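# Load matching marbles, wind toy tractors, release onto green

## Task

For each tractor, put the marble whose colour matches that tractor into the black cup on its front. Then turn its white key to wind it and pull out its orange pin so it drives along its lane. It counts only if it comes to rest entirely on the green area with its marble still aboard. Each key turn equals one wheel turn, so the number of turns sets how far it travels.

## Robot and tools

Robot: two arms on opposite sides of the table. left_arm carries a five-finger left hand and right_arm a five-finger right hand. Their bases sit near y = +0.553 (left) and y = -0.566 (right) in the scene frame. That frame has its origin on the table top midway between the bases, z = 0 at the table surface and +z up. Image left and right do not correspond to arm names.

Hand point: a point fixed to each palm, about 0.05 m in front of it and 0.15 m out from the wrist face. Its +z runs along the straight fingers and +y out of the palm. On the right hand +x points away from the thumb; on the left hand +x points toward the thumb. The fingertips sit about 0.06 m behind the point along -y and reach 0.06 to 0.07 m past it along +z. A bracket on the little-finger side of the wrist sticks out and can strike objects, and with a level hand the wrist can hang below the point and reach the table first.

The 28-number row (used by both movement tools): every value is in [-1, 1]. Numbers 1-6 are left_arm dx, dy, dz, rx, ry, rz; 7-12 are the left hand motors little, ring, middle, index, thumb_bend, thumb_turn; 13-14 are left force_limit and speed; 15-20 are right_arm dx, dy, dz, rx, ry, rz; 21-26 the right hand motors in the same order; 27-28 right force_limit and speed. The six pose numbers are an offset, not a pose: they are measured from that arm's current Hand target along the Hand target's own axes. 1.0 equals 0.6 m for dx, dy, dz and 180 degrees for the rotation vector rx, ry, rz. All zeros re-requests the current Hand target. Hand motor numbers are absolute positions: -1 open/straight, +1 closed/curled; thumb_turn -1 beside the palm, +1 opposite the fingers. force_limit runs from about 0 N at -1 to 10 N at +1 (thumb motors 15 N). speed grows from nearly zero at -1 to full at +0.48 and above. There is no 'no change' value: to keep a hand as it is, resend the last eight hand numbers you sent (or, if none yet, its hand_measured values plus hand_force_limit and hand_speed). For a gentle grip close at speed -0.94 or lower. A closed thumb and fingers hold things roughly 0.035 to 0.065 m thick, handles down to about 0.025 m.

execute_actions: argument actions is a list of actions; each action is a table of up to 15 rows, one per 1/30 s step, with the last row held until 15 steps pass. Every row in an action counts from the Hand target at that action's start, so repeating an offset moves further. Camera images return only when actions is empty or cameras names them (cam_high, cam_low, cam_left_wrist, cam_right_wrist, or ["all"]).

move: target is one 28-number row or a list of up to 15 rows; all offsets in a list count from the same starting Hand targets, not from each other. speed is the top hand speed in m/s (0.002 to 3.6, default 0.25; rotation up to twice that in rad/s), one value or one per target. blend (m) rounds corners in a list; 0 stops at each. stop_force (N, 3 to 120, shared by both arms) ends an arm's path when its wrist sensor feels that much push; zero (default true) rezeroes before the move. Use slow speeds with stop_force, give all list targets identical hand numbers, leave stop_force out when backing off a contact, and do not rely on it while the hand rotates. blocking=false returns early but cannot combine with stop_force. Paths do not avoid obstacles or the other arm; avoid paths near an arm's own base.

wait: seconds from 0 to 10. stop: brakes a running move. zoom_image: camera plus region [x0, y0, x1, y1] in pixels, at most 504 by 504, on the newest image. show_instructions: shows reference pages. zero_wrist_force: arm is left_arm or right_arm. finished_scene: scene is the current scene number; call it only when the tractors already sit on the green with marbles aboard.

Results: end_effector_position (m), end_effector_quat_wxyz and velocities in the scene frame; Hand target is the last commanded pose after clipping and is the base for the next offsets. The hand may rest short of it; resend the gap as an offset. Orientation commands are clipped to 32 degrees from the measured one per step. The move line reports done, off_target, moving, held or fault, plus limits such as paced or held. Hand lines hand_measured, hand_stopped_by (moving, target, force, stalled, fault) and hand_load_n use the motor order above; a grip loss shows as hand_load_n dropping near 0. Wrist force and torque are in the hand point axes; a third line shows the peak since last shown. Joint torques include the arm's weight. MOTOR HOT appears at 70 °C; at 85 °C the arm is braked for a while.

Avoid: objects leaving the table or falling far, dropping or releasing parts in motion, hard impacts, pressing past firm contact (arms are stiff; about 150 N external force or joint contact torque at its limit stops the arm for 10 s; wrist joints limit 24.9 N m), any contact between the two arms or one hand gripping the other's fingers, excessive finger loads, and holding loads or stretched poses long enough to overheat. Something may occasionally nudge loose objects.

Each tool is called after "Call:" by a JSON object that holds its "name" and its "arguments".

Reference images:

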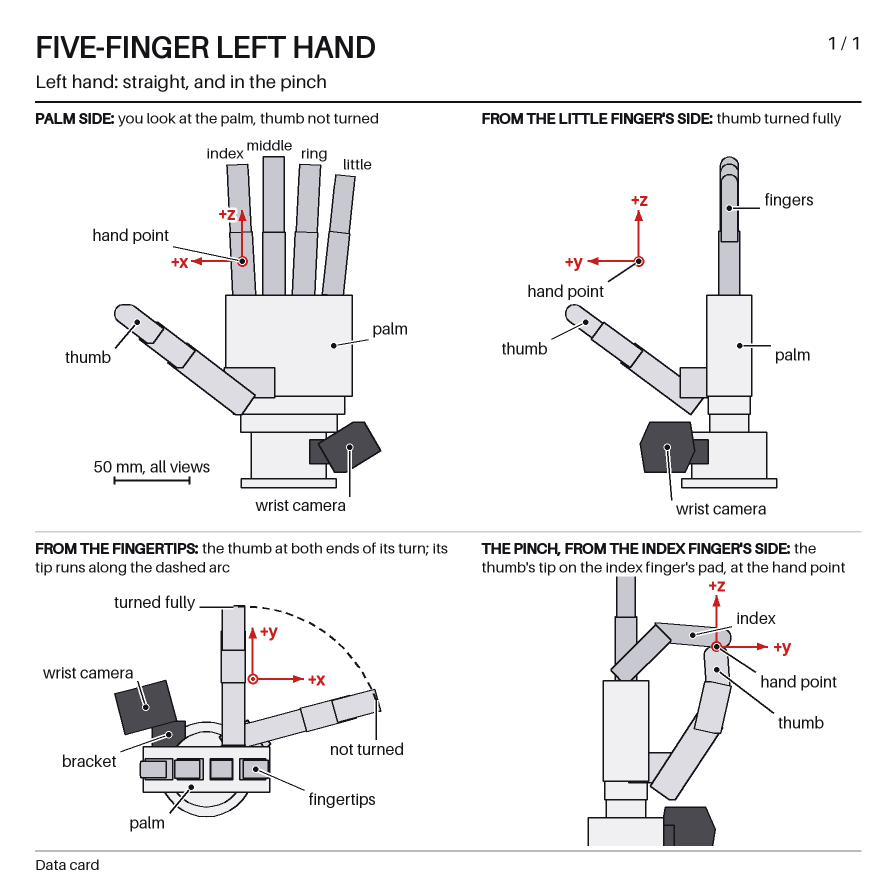

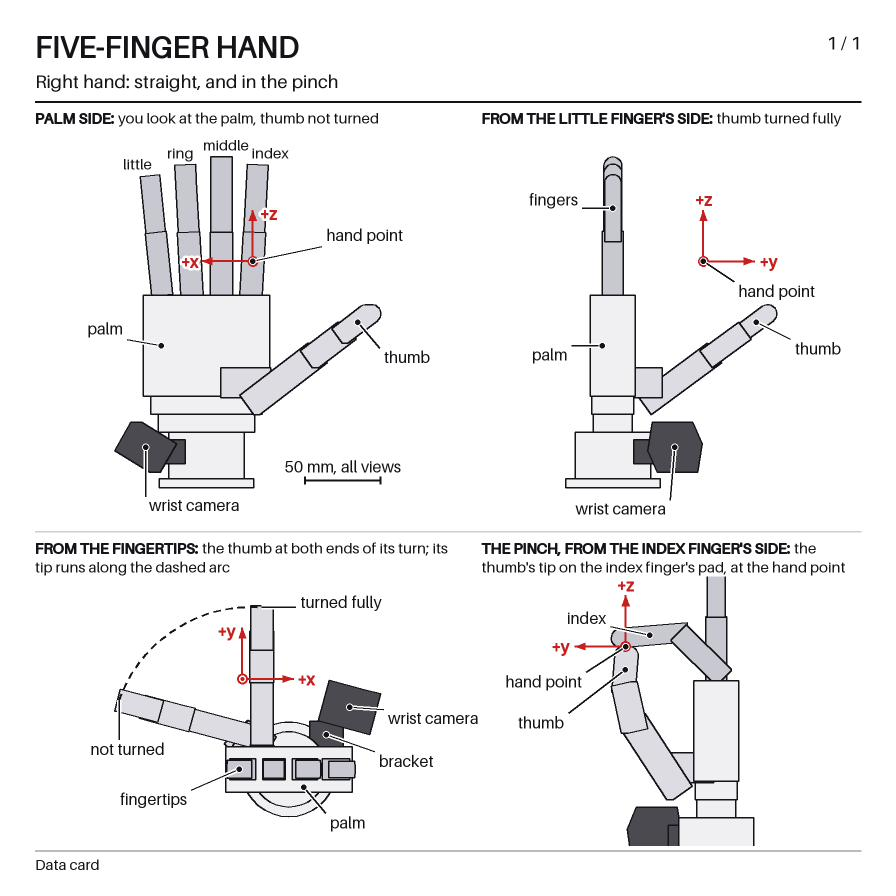

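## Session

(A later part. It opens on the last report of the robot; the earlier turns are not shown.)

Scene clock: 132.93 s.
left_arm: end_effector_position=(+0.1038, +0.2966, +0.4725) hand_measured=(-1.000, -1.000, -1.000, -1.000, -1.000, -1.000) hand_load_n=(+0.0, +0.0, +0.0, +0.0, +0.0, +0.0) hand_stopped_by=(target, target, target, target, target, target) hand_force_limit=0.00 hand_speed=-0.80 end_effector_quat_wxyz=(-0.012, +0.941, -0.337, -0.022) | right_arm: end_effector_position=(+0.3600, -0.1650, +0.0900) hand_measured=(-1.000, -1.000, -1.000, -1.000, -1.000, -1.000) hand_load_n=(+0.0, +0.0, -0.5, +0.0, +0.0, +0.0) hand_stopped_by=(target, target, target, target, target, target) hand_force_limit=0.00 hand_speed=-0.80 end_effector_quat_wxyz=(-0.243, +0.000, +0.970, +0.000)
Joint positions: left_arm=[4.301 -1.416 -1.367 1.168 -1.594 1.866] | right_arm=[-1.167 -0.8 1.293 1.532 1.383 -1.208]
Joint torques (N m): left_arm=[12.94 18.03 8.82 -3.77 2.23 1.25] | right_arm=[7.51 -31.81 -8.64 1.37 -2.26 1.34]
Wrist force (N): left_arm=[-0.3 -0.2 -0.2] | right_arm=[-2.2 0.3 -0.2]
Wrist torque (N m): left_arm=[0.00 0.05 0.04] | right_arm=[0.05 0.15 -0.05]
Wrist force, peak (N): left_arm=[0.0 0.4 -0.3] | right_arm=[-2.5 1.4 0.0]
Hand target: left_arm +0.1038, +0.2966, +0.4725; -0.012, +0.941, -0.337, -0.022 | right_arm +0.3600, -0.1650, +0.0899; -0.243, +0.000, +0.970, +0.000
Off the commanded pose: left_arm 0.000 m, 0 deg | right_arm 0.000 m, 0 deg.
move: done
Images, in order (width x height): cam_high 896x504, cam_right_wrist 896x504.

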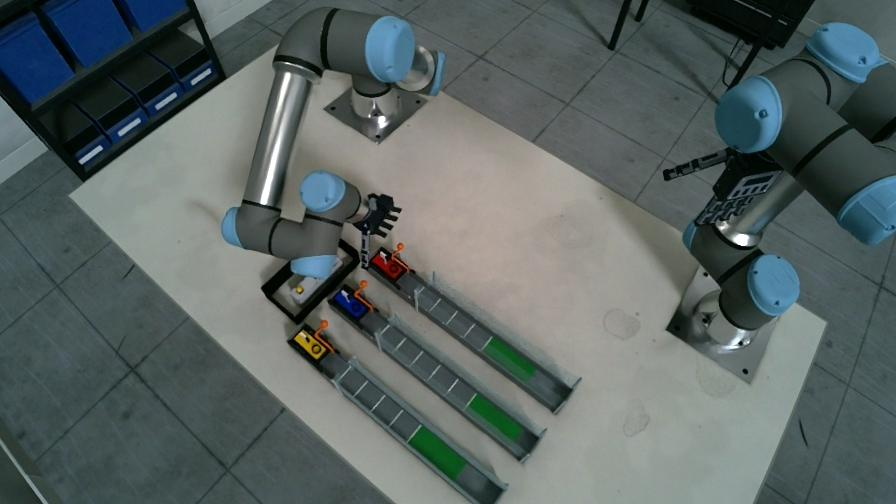

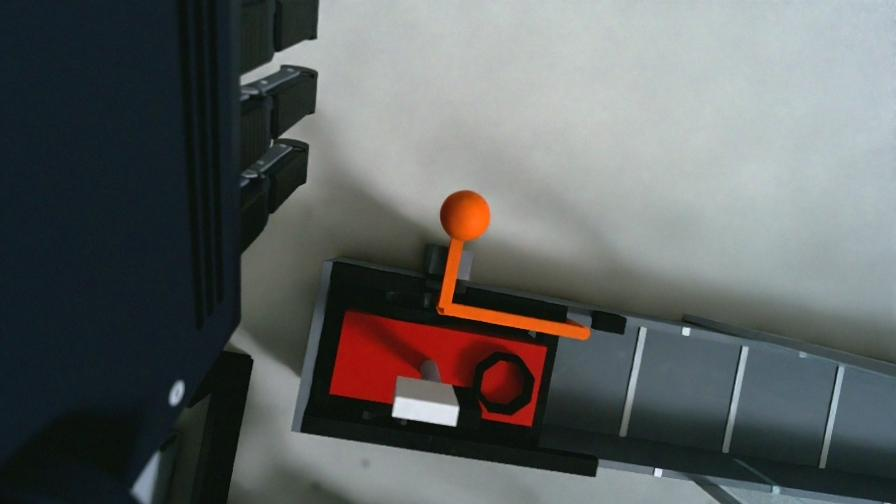

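Call:
{"name": "execute_actions", "arguments": {"actions": []}}

Scene clock: 137.53 s.
left_arm: end_effector_position=(+0.1038, +0.2966, +0.4725) hand_measured=(-1.000, -1.000, -1.000, -1.000, -1.000, -1.000) hand_load_n=(+0.0, +0.0, +0.0, +0.0, +0.0, +0.0) hand_stopped_by=(target, target, target, target, target, target) hand_force_limit=0.00 hand_speed=-0.80 end_effector_quat_wxyz=(-0.012, +0.941, -0.337, -0.022) | right_arm: end_effector_position=(+0.3600, -0.1650, +0.0899) hand_measured=(-1.000, -1.000, -1.000, -1.000, -1.000, -1.000) hand_load_n=(+0.0, +0.0, +0.0, +0.0, -0.5, +0.0) hand_stopped_by=(target, target, target, target, target, target) hand_force_limit=0.00 hand_speed=-0.80 end_effector_quat_wxyz=(-0.243, +0.000, +0.970, +0.000)
Joint positions: left_arm=[4.301 -1.416 -1.367 1.168 -1.594 1.866] | right_arm=[-1.167 -0.8 1.293 1.532 1.383 -1.208]
Joint velocities: within noise
Joint torques (N m): left_arm=[13.03 18 8.4 -3.7 2.08 1.29] | right_arm=[8.31 -30.82 -8.3 1.02 -2.23 1.36]
Wrist force (N): left_arm=[-0.1 0.0 0.0] | right_arm=[-2.1 0.1 -0.4]
Wrist torque (N m): left_arm=[0.00 0.02 0.05] | right_arm=[0.03 0.15 -0.06]
Wrist force, peak (N): left_arm=[-0.4 0.2 -0.2] | right_arm=[-2.3 0.2 -0.3]
Hand target: left_arm +0.1038, +0.2966, +0.4725; -0.012, +0.941, -0.337, -0.022 | right_arm +0.3600, -0.1650, +0.0899; -0.243, +0.000, +0.970, +0.000
Off the commanded pose: left_arm 0.000 m, 0 deg | right_arm 0.000 m, 0 deg.

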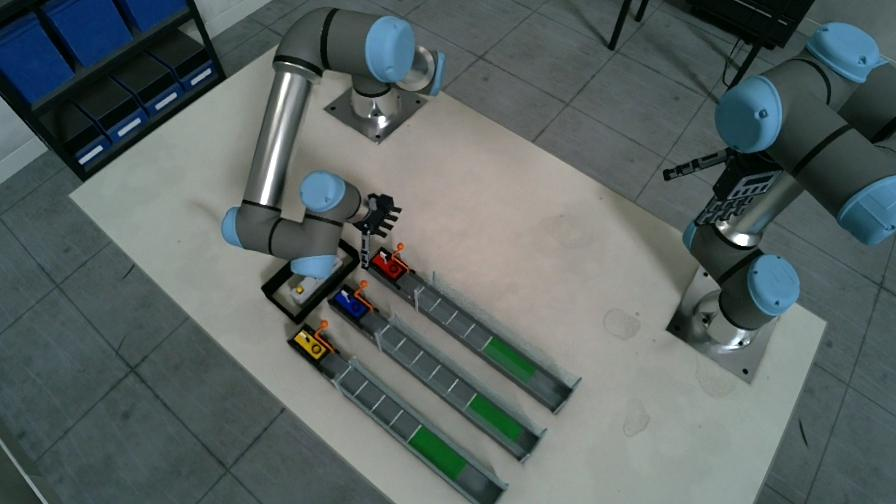

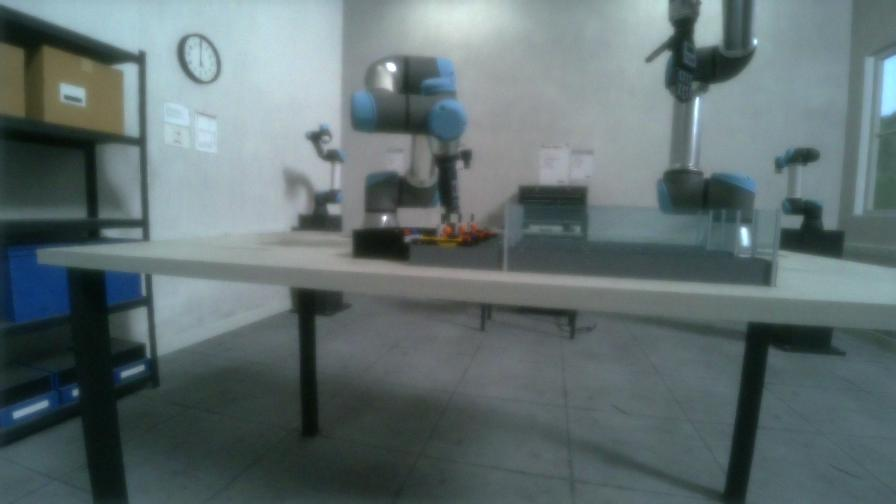

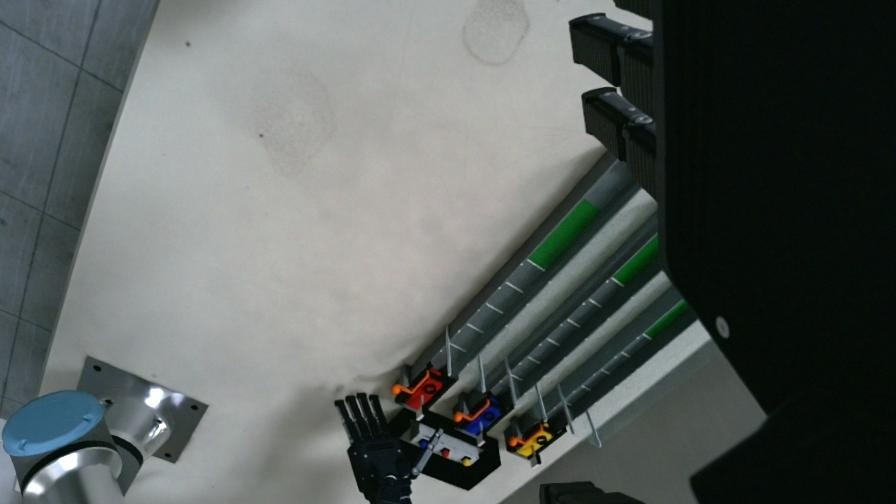

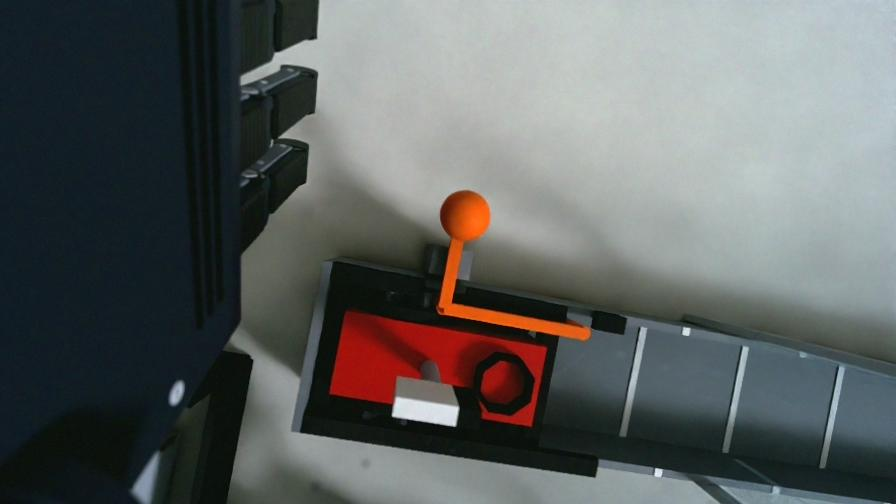

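Call:
{"name": "zoom_image", "arguments": {"camera": "cam_right_wrist", "region": [290, 240, 640, 480]}}

Call:
{"name": "zoom_image", "arguments": {"camera": "cam_high", "region": [240, 200, 480, 380]}}

Scaled by 1.440.

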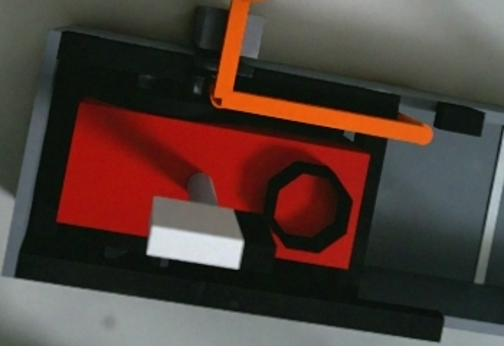

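Scaled by 2.100.

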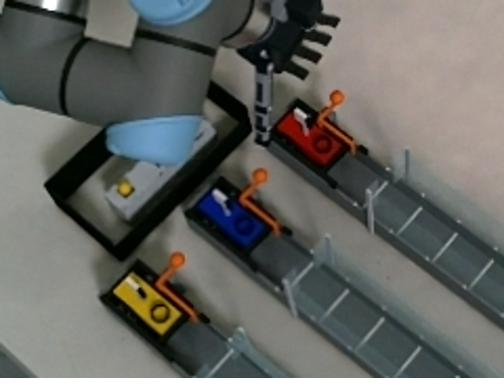

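Call:
{"name": "move", "arguments": {"target": [[0,0,0,0,0,0,-1,-1,-1,-1,-1,-1,0,-0.8,0.125,0,-0.2355,0,0,0,-1,-1,-1,-1,-1,-1,0,-0.8]], "speed": 0.15}}

Scene clock: 142.30 s.
left_arm: end_effector_position=(+0.1038, +0.2966, +0.4725) hand_measured=(-1.000, -1.000, -1.000, -1.000, -1.000, -1.000) hand_load_n=(+0.0, +0.0, +0.0, +0.0, +0.0, +0.0) hand_stopped_by=(target, target, target, target, target, target) hand_force_limit=0.00 hand_speed=-0.80 end_effector_quat_wxyz=(-0.012, +0.941, -0.337, -0.022) | right_arm: end_effector_position=(+0.3604, -0.1651, +0.2499) hand_measured=(-1.000, -1.000, -1.000, -1.000, -1.000, -1.000) hand_load_n=(+0.0, +0.0, +0.0, +0.0, +0.0, +0.0) hand_stopped_by=(target, target, target, target, target, target) hand_force_limit=0.00 hand_speed=-0.80 end_effector_quat_wxyz=(-0.242, +0.000, +0.970, +0.000)
Joint positions: left_arm=[4.301 -1.416 -1.367 1.168 -1.594 1.866] | right_arm=[-1.167 -0.929 1.087 1.868 1.383 -1.208]
Joint torques (N m): left_arm=[12.68 18.19 8.46 -3.64 2.09 1.19] | right_arm=[7.07 -46.96 -25.03 4.54 1.3 -1.33]
Wrist force (N): left_arm=[0.0 0.0 -0.1] | right_arm=[-2.1 0.3 -0.4]
Wrist torque (N m): left_arm=[0.01 -0.01 0.06] | right_arm=[0.06 0.15 -0.03]
Wrist force, peak (N): left_arm=[-0.4 0.2 -0.3] | right_arm=[-2.6 0.1 0.5]
Hand target: left_arm +0.1038, +0.2966, +0.4725; -0.012, +0.941, -0.337, -0.022 | right_arm +0.3603, -0.1651, +0.2499; -0.243, +0.000, +0.970, +0.000
Off the commanded pose: left_arm 0.000 m, 0 deg | right_arm 0.000 m, 0 deg.
move: done

Call:
{"name": "move", "arguments": {"target": [[0,0,0,0,0,0,-1,-1,-1,-1,-1,-1,0,-0.8,-0.0445,0.11,0.0518,0,-0.1556,0,1,1,1,-1,-1,-1,0,-0.3]], "speed": 0.15, "cameras": ["cam_right_wrist","cam_high"]}}

Scene clock: 144.87 s.
left_arm: end_effector_position=(+0.1038, +0.2966, +0.4725) hand_measured=(-1.000, -1.000, -1.000, -1.000, -1.000, -1.000) hand_load_n=(+0.0, +0.0, +0.0, +0.0, +0.0, +0.0) hand_stopped_by=(target, target, target, target, target, target) hand_force_limit=0.00 hand_speed=-0.80 end_effector_quat_wxyz=(-0.012, +0.941, -0.337, -0.022) | right_arm: end_effector_position=(+0.3693, -0.0991, +0.2100) hand_measured=(+1.000, +1.000, +1.000, -1.000, -1.000, -1.000) hand_load_n=(+0.0, +0.0, +0.0, +0.0, -0.5, +0.0) hand_stopped_by=(target, target, target, target, target, target) hand_force_limit=0.00 hand_speed=-0.30 end_effector_quat_wxyz=(-0.001, +0.000, +1.000, +0.000)
Joint positions: left_arm=[4.301 -1.416 -1.367 1.168 -1.594 1.866] | right_arm=[-0.956 -1.007 1.165 1.414 1.57 -0.954]
Joint torques (N m): left_arm=[12.72 17.9 8.28 -3.73 2 1.27] | right_arm=[9.25 -53.14 -11.71 0.79 1.68 1.4]
Wrist force (N): left_arm=[0.0 0.2 -0.1] | right_arm=[-0.1 0.1 -0.1]
Wrist torque (N m): left_arm=[0.04 0.00 0.04] | right_arm=[0.01 0.03 -0.07]
Wrist force, peak (N): left_arm=[-0.3 -0.1 -0.5] | right_arm=[-2.5 0.1 -0.4]
Hand target: left_arm +0.1038, +0.2966, +0.4725; -0.012, +0.941, -0.337, -0.022 | right_arm +0.3693, -0.0991, +0.2100; -0.001, +0.000, +1.000, +0.000
Off the commanded pose: left_arm 0.000 m, 0 deg | right_arm 0.000 m, 0 deg.
move: done
Images, in order (width x height): cam_high 896x504, cam_right_wrist 896x504.

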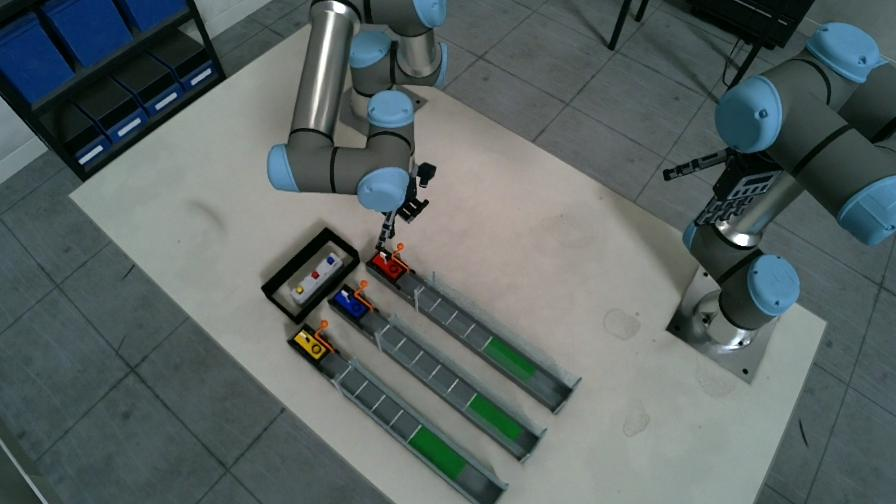

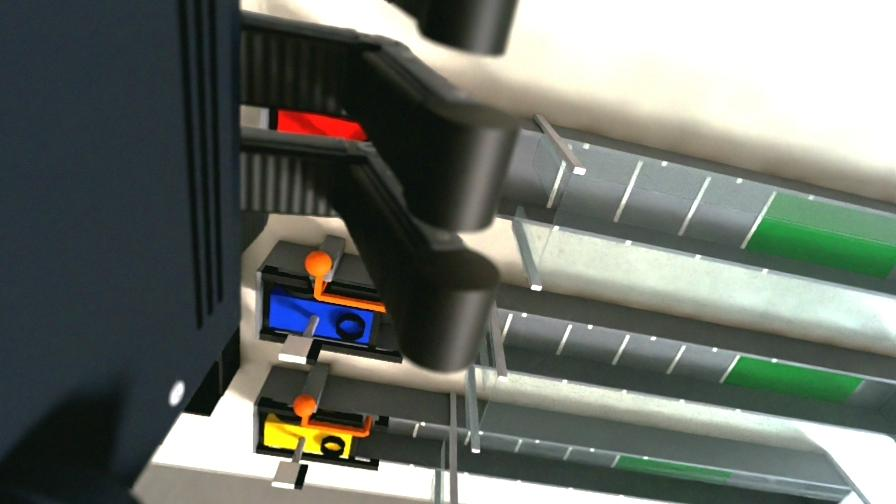

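Call:
{"name": "wait", "arguments": {"seconds": 0.1, "cameras": ["cam_left_wrist","cam_high"]}}

Call:
{"name": "zoom_image", "arguments": {"camera": "cam_left_wrist", "region": [380, 340, 480, 440]}}

Call:
{"name": "zoom_image", "arguments": {"camera": "cam_high", "region": [340, 210, 440, 310]}}

Scene clock: 147.37 s.
left_arm: end_effector_position=(+0.1038, +0.2966, +0.4725) hand_measured=(-1.000, -1.000, -1.000, -1.000, -1.000, -1.000) hand_load_n=(+0.0, +0.0, +0.0, +0.0, +0.0, +0.0) hand_stopped_by=(target, target, target, target, target, target) hand_force_limit=0.00 hand_speed=-0.80 end_effector_quat_wxyz=(-0.012, +0.941, -0.337, -0.022) | right_arm: end_effector_position=(+0.3693, -0.0991, +0.2100) hand_measured=(+1.000, +1.000, +1.000, -1.000, -1.000, -1.000) hand_load_n=(+0.5, +0.0, +0.0, +0.0, +0.0, +0.0) hand_stopped_by=(target, target, target, target, target, target) hand_force_limit=0.00 hand_speed=-0.30 end_effector_quat_wxyz=(-0.001, +0.000, +1.000, +0.000)
Joint positions: left_arm=[4.301 -1.416 -1.367 1.168 -1.594 1.866] | right_arm=[-0.956 -1.007 1.165 1.413 1.57 -0.954]
Joint torques (N m): left_arm=[12.45 18.51 8.6 -3.68 2.04 1.28] | right_arm=[9.51 -52.22 -11.29 0.82 1.71 1.43]
Wrist force (N): left_arm=[0.2 0.1 0.0] | right_arm=[-0.2 0.0 0.0]
Wrist torque (N m): left_arm=[0.02 -0.03 0.06] | right_arm=[0.00 0.04 -0.08]
Wrist force, peak (N): left_arm=[-0.1 0.5 0.0] | right_arm=[-0.5 0.0 0.0]
Hand target: left_arm +0.1038, +0.2966, +0.4725; -0.012, +0.941, -0.337, -0.022 | right_arm +0.3693, -0.0991, +0.2100; -0.001, +0.000, +1.000, +0.000
Off the commanded pose: left_arm 0.000 m, 0 deg | right_arm 0.000 m, 0 deg.
wait: 0.10 s; at rest from the start
Images, in order (width x height): cam_high 896x504, cam_left_wrist 896x504.

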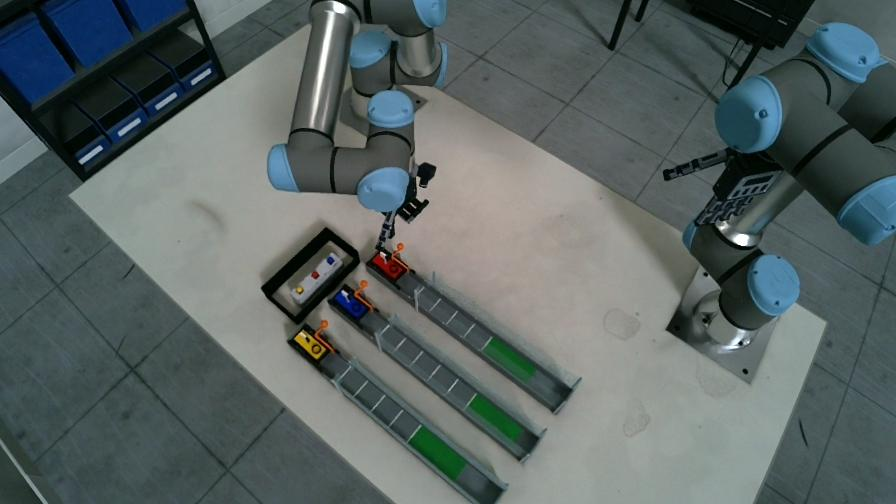

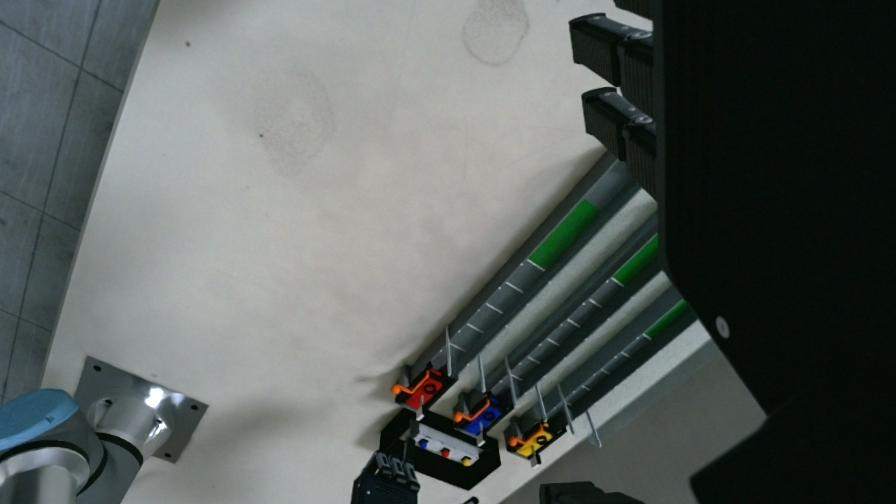

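Scaled by 5.040.

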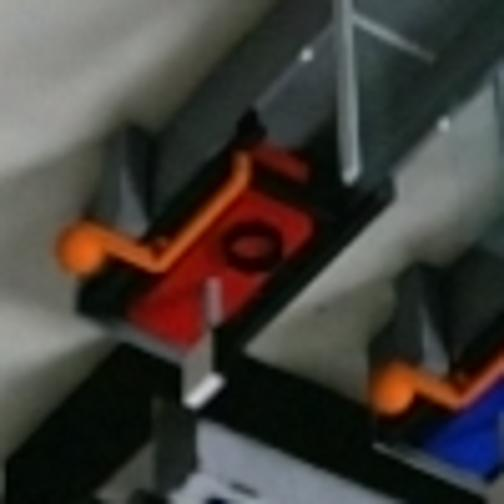

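Scaled by 5.040.

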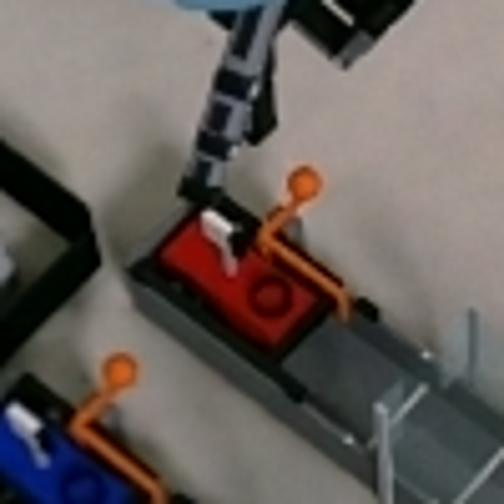

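Call:
{"name": "move", "arguments": {"target": [0,0,0,0,0,0,-1,-1,-1,-1,-1,-1,0,-0.8,0,0,0.072,0,0,0,1,1,1,-1,-1,-1,0,-0.3], "speed": 0.1, "cameras": ["cam_left_wrist","cam_high","cam_right_wrist"]}}

Call:
{"name": "zoom_image", "arguments": {"camera": "cam_left_wrist", "region": [380, 340, 480, 440]}}

Call:
{"name": "zoom_image", "arguments": {"camera": "cam_high", "region": [340, 210, 440, 310]}}

Scene clock: 148.73 s.
left_arm: end_effector_position=(+0.1038, +0.2966, +0.4725) hand_measured=(-1.000, -1.000, -1.000, -1.000, -1.000, -1.000) hand_load_n=(+0.0, +0.0, +0.0, +0.0, +0.0, +0.0) hand_stopped_by=(target, target, target, target, target, target) hand_force_limit=0.00 hand_speed=-0.80 end_effector_quat_wxyz=(-0.012, +0.941, -0.337, -0.022) | right_arm: end_effector_position=(+0.3692, -0.0991, +0.1668) hand_measured=(+1.000, +1.000, +1.000, -1.000, -1.000, -1.000) hand_load_n=(+0.5, +0.0, +0.0, +0.5, +0.0, +0.0) hand_stopped_by=(target, target, target, target, target, target) hand_force_limit=0.00 hand_speed=-0.30 end_effector_quat_wxyz=(-0.001, +0.000, +1.000, +0.000)
Joint positions: left_arm=[4.301 -1.416 -1.367 1.168 -1.594 1.866] | right_arm=[-0.956 -0.985 1.242 1.315 1.57 -0.953]
Joint torques (N m): left_arm=[12.48 18.26 8.04 -3.73 1.99 1.27] | right_arm=[7.77 -27.64 -11.25 1.11 -1.74 1.43]
Wrist force (N): left_arm=[-0.1 0.0 0.3] | right_arm=[-0.3 0.1 -0.1]
Wrist torque (N m): left_arm=[0.00 0.02 0.05] | right_arm=[-0.01 0.06 -0.06]
Wrist force, peak (N): left_arm=[-0.3 0.0 -0.4] | right_arm=[-0.3 -0.2 -0.9]
Hand target: left_arm +0.1038, +0.2966, +0.4725; -0.012, +0.941, -0.337, -0.022 | right_arm +0.3692, -0.0991, +0.1668; -0.001, +0.000, +1.000, +0.000
Off the commanded pose: left_arm 0.000 m, 0 deg | right_arm 0.000 m, 0 deg.
move: done
Images, in order (width x height): cam_high 896x504, cam_left_wrist 896x504, cam_right_wrist 896x504.

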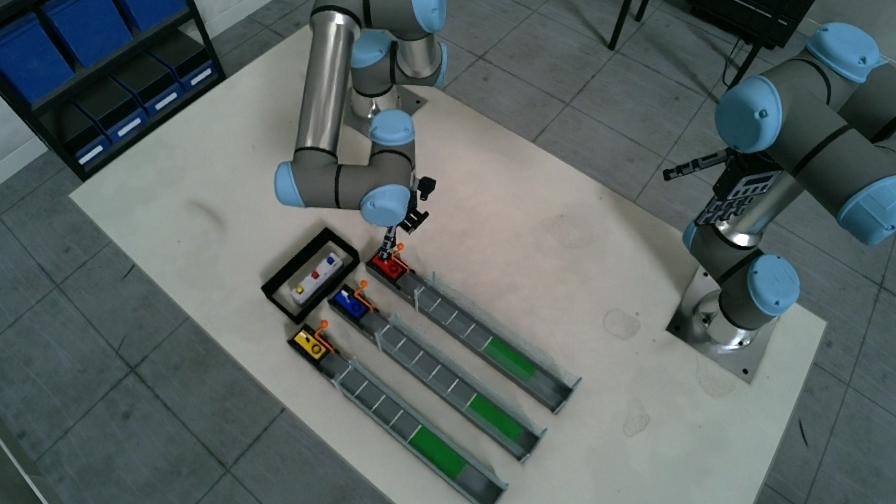

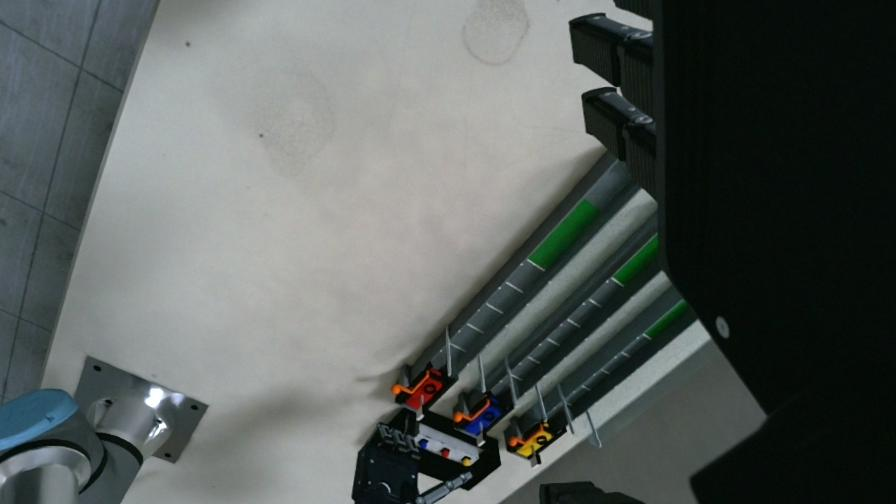

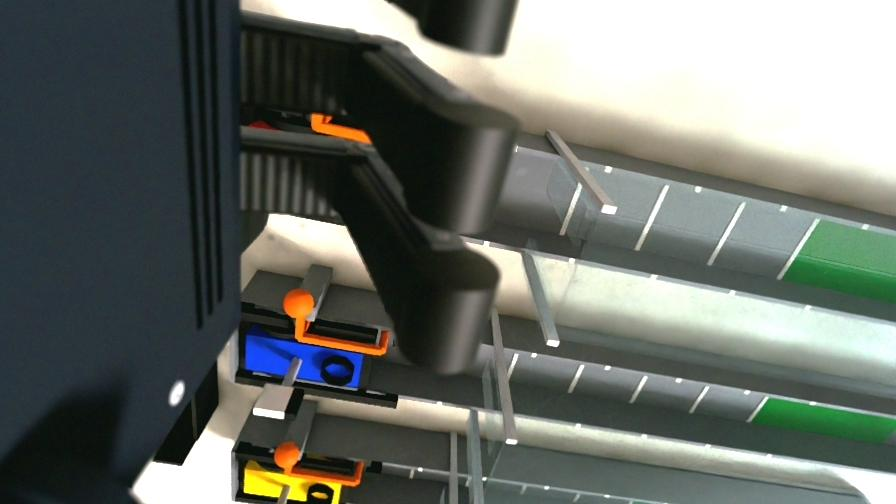

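Scaled by 5.040.

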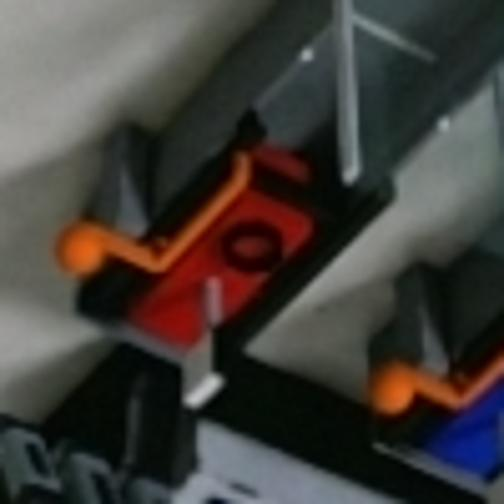

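Scaled by 5.040.

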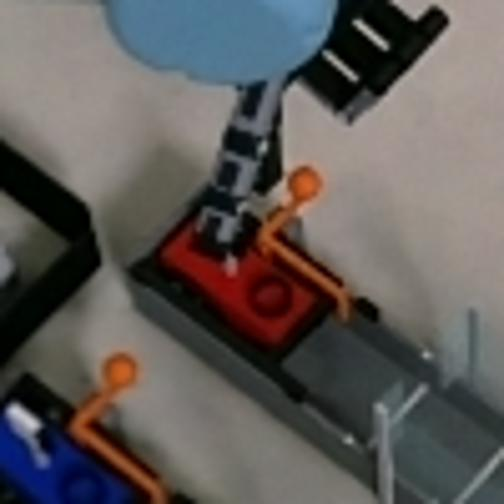

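Call:
{"name": "move", "arguments": {"target": [0,0,0,0,0,0,-1,-1,-1,-1,-1,-1,0,-0.8,0,0,0,0,0,0,1,1,1,-1,-1,1,0,-0.3], "speed": 0.1, "cameras": ["cam_left_wrist","cam_high","cam_right_wrist"]}}

Call:
{"name": "zoom_image", "arguments": {"camera": "cam_left_wrist", "region": [380, 340, 480, 440]}}

Call:
{"name": "zoom_image", "arguments": {"camera": "cam_high", "region": [340, 210, 440, 310]}}

Scene clock: 151.33 s.
left_arm: end_effector_position=(+0.1038, +0.2966, +0.4725) hand_measured=(-1.000, -1.000, -1.000, -1.000, -1.000, -1.000) hand_load_n=(+0.0, +0.0, +0.0, +0.0, +0.0, +0.0) hand_stopped_by=(target, target, target, target, target, target) hand_force_limit=0.00 hand_speed=-0.80 end_effector_quat_wxyz=(-0.012, +0.941, -0.337, -0.022) | right_arm: end_effector_position=(+0.3692, -0.0990, +0.1668) hand_measured=(+1.000, +1.000, +1.000, -1.000, -1.000, +1.000) hand_load_n=(+0.0, +0.0, +0.0, +0.0, +0.0, +0.0) hand_stopped_by=(target, target, target, target, target, target) hand_force_limit=0.00 hand_speed=-0.30 end_effector_quat_wxyz=(-0.001, +0.000, +1.000, +0.000)
Joint positions: left_arm=[4.301 -1.416 -1.367 1.168 -1.594 1.866] | right_arm=[-0.956 -0.985 1.242 1.314 1.57 -0.953]
Joint torques (N m): left_arm=[12.16 17.93 8.32 -3.75 1.95 1.29] | right_arm=[0.76 -28.19 -13.13 1.08 -1.88 1.24]
Wrist force (N): left_arm=[0.0 -0.1 -0.2] | right_arm=[-0.1 0.0 -0.3]
Wrist torque (N m): left_arm=[0.01 0.00 0.06] | right_arm=[0.01 0.02 -0.05]
Wrist force, peak (N): left_arm=[0.0 0.5 -0.1] | right_arm=[-0.7 0.2 -0.2]
Hand target: left_arm +0.1038, +0.2966, +0.4725; -0.012, +0.941, -0.337, -0.022 | right_arm +0.3692, -0.0991, +0.1668; -0.001, +0.000, +1.000, +0.000
Off the commanded pose: left_arm 0.000 m, 0 deg | right_arm 0.000 m, 0 deg.
move: done
Images, in order (width x height): cam_high 896x504, cam_left_wrist 896x504, cam_right_wrist 896x504.

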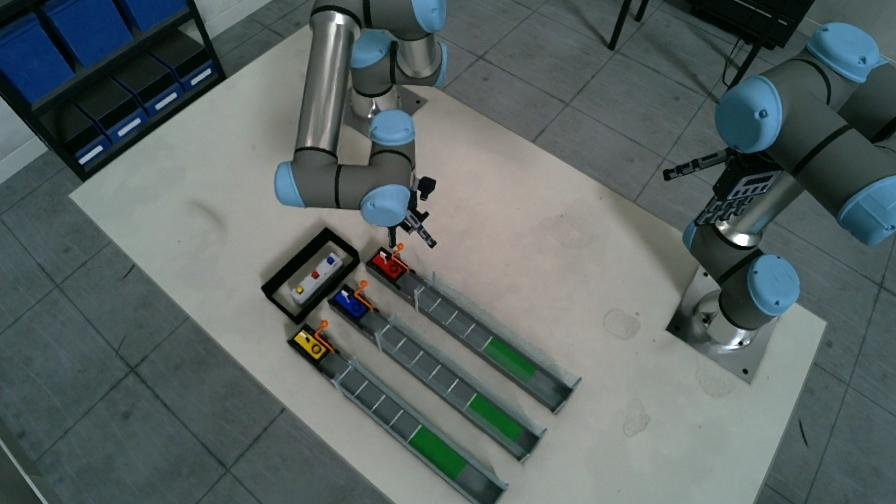

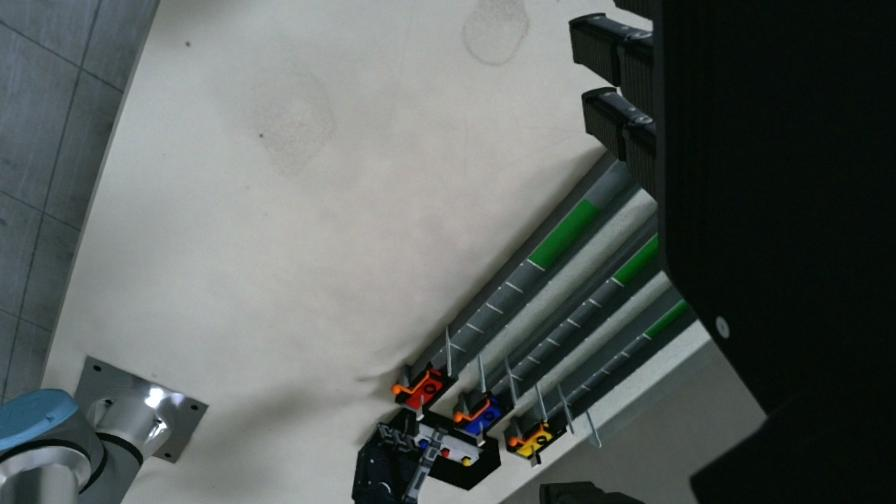

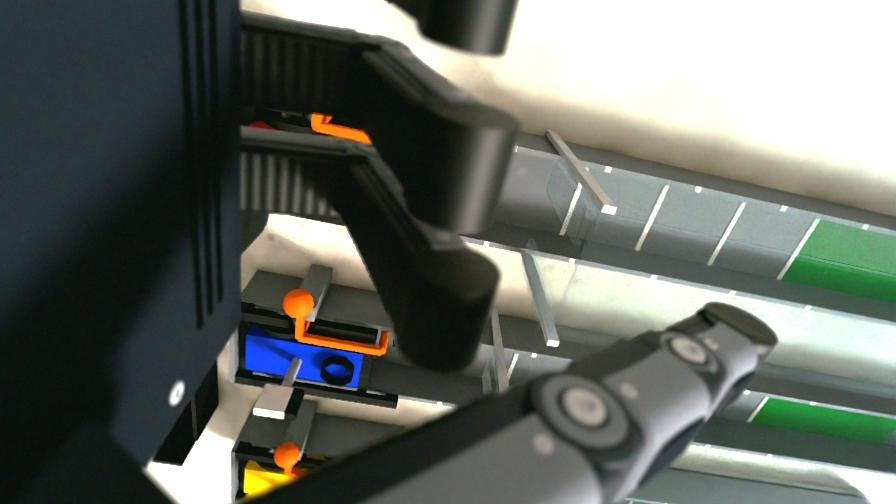

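Scaled by 5.040.

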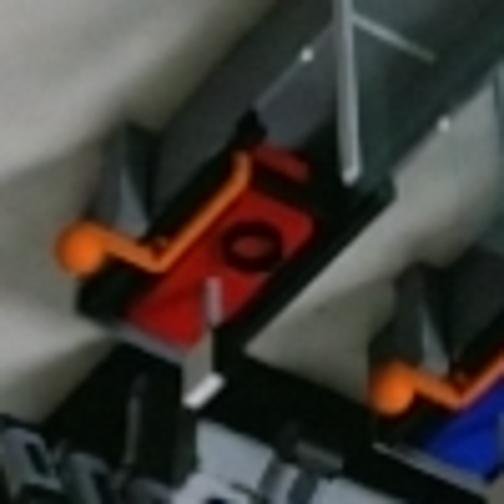

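Scaled by 5.040.

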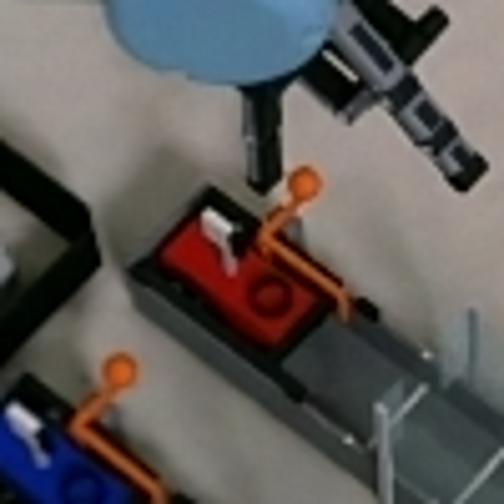

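Call:
{"name": "zoom_image", "arguments": {"camera": "cam_left_wrist", "region": [390, 380, 450, 440]}}

Call:
{"name": "zoom_image", "arguments": {"camera": "cam_high", "region": [370, 225, 410, 265]}}

Scaled by 8.400.

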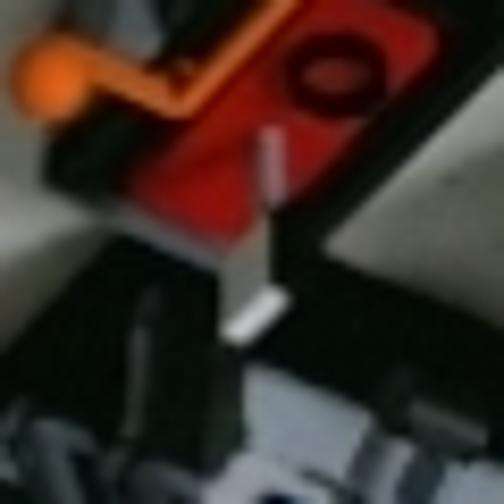

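Scaled by 12.600.

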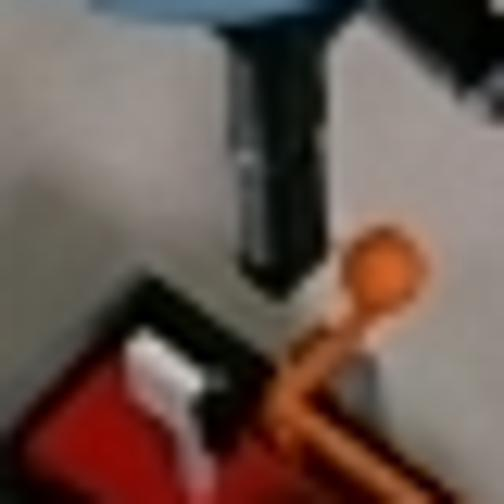

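Call:
{"name": "move", "arguments": {"target": [0.6397,-0.0697,0.2152,-0.0545,0.1054,0.2124,-1,-1,-1,-1,-1,-1,0,-0.8,0,0,0,0,0,0,1,1,1,-1,-1,1,0,-0.3], "speed": 0.25, "cameras": ["cam_left_wrist","cam_high"]}}

Scene clock: 158.43 s.
left_arm: end_effector_position=(+0.4226, +0.0908, +0.3251) hand_measured=(-1.000, -1.000, -1.000, -1.000, -1.000, -1.000) hand_load_n=(+0.0, +0.0, +0.0, +0.0, +0.0, +0.0) hand_stopped_by=(target, target, target, target, target, target) hand_force_limit=0.00 hand_speed=-0.80 end_effector_quat_wxyz=(+0.129, +0.768, -0.619, +0.100) | right_arm: end_effector_position=(+0.3692, -0.0991, +0.1668) hand_measured=(+1.000, +1.000, +1.000, -1.000, -1.000, +1.000) hand_load_n=(+0.0, +0.0, +0.0, +0.0, +0.0, +0.0) hand_stopped_by=(target, target, target, target, target, target) hand_force_limit=0.00 hand_speed=-0.30 end_effector_quat_wxyz=(-0.001, +0.000, +1.000, +0.000)
Joint positions: left_arm=[4.306 -2.344 -0.557 1.452 -1.267 2.522] | right_arm=[-0.956 -0.985 1.242 1.314 1.57 -0.953]
Joint torques (N m): left_arm=[-11.45 41.35 31.86 -3.51 -1.65 1.48] | right_arm=[-3.85 -32.42 -15.07 1.64 -1.6 0.74]
Wrist force (N): left_arm=[0.5 0.4 0.3] | right_arm=[-0.3 0.0 -0.1]
Wrist torque (N m): left_arm=[0.01 0.07 -0.13] | right_arm=[-0.01 0.04 -0.07]
Wrist force, peak (N): left_arm=[1.4 -0.7 1.2] | right_arm=[-0.8 0.0 -0.1]
Hand target: left_arm +0.4226, +0.0908, +0.3251; +0.129, +0.768, -0.619, +0.100 | right_arm +0.3692, -0.0991, +0.1668; -0.001, +0.000, +1.000, +0.000
Off the commanded pose: left_arm 0.000 m, 0 deg | right_arm 0.000 m, 0 deg.
move: done
Images, in order (width x height): cam_high 896x504, cam_left_wrist 896x504.

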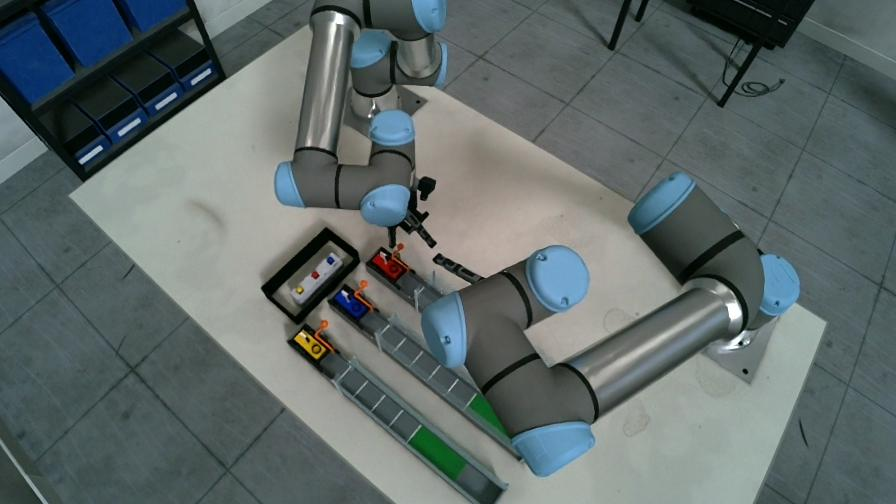

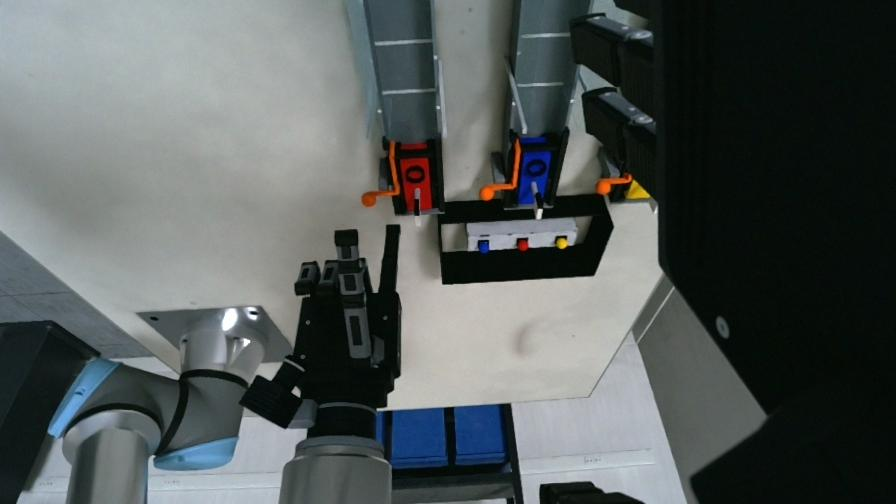

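Excellent view. Zoom in.

Call:
{"name": "zoom_image", "arguments": {"camera": "cam_left_wrist", "region": [340, 120, 460, 250]}}

Call:
{"name": "zoom_image", "arguments": {"camera": "cam_high", "region": [360, 225, 420, 285]}}

Scaled by 3.877.

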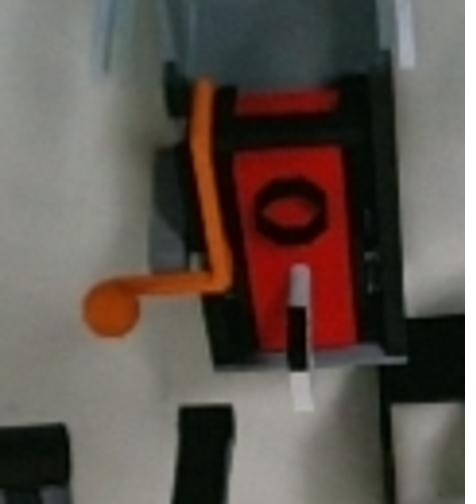

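Scaled by 8.400.

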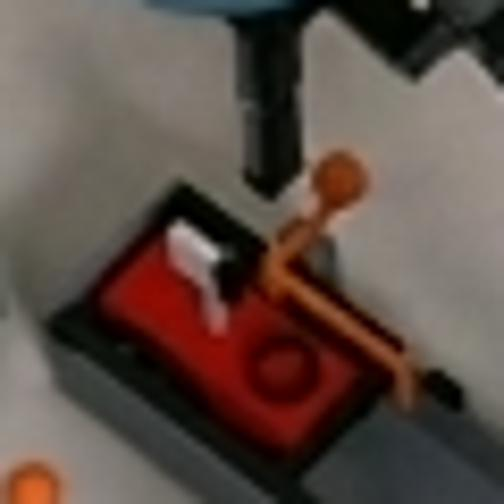

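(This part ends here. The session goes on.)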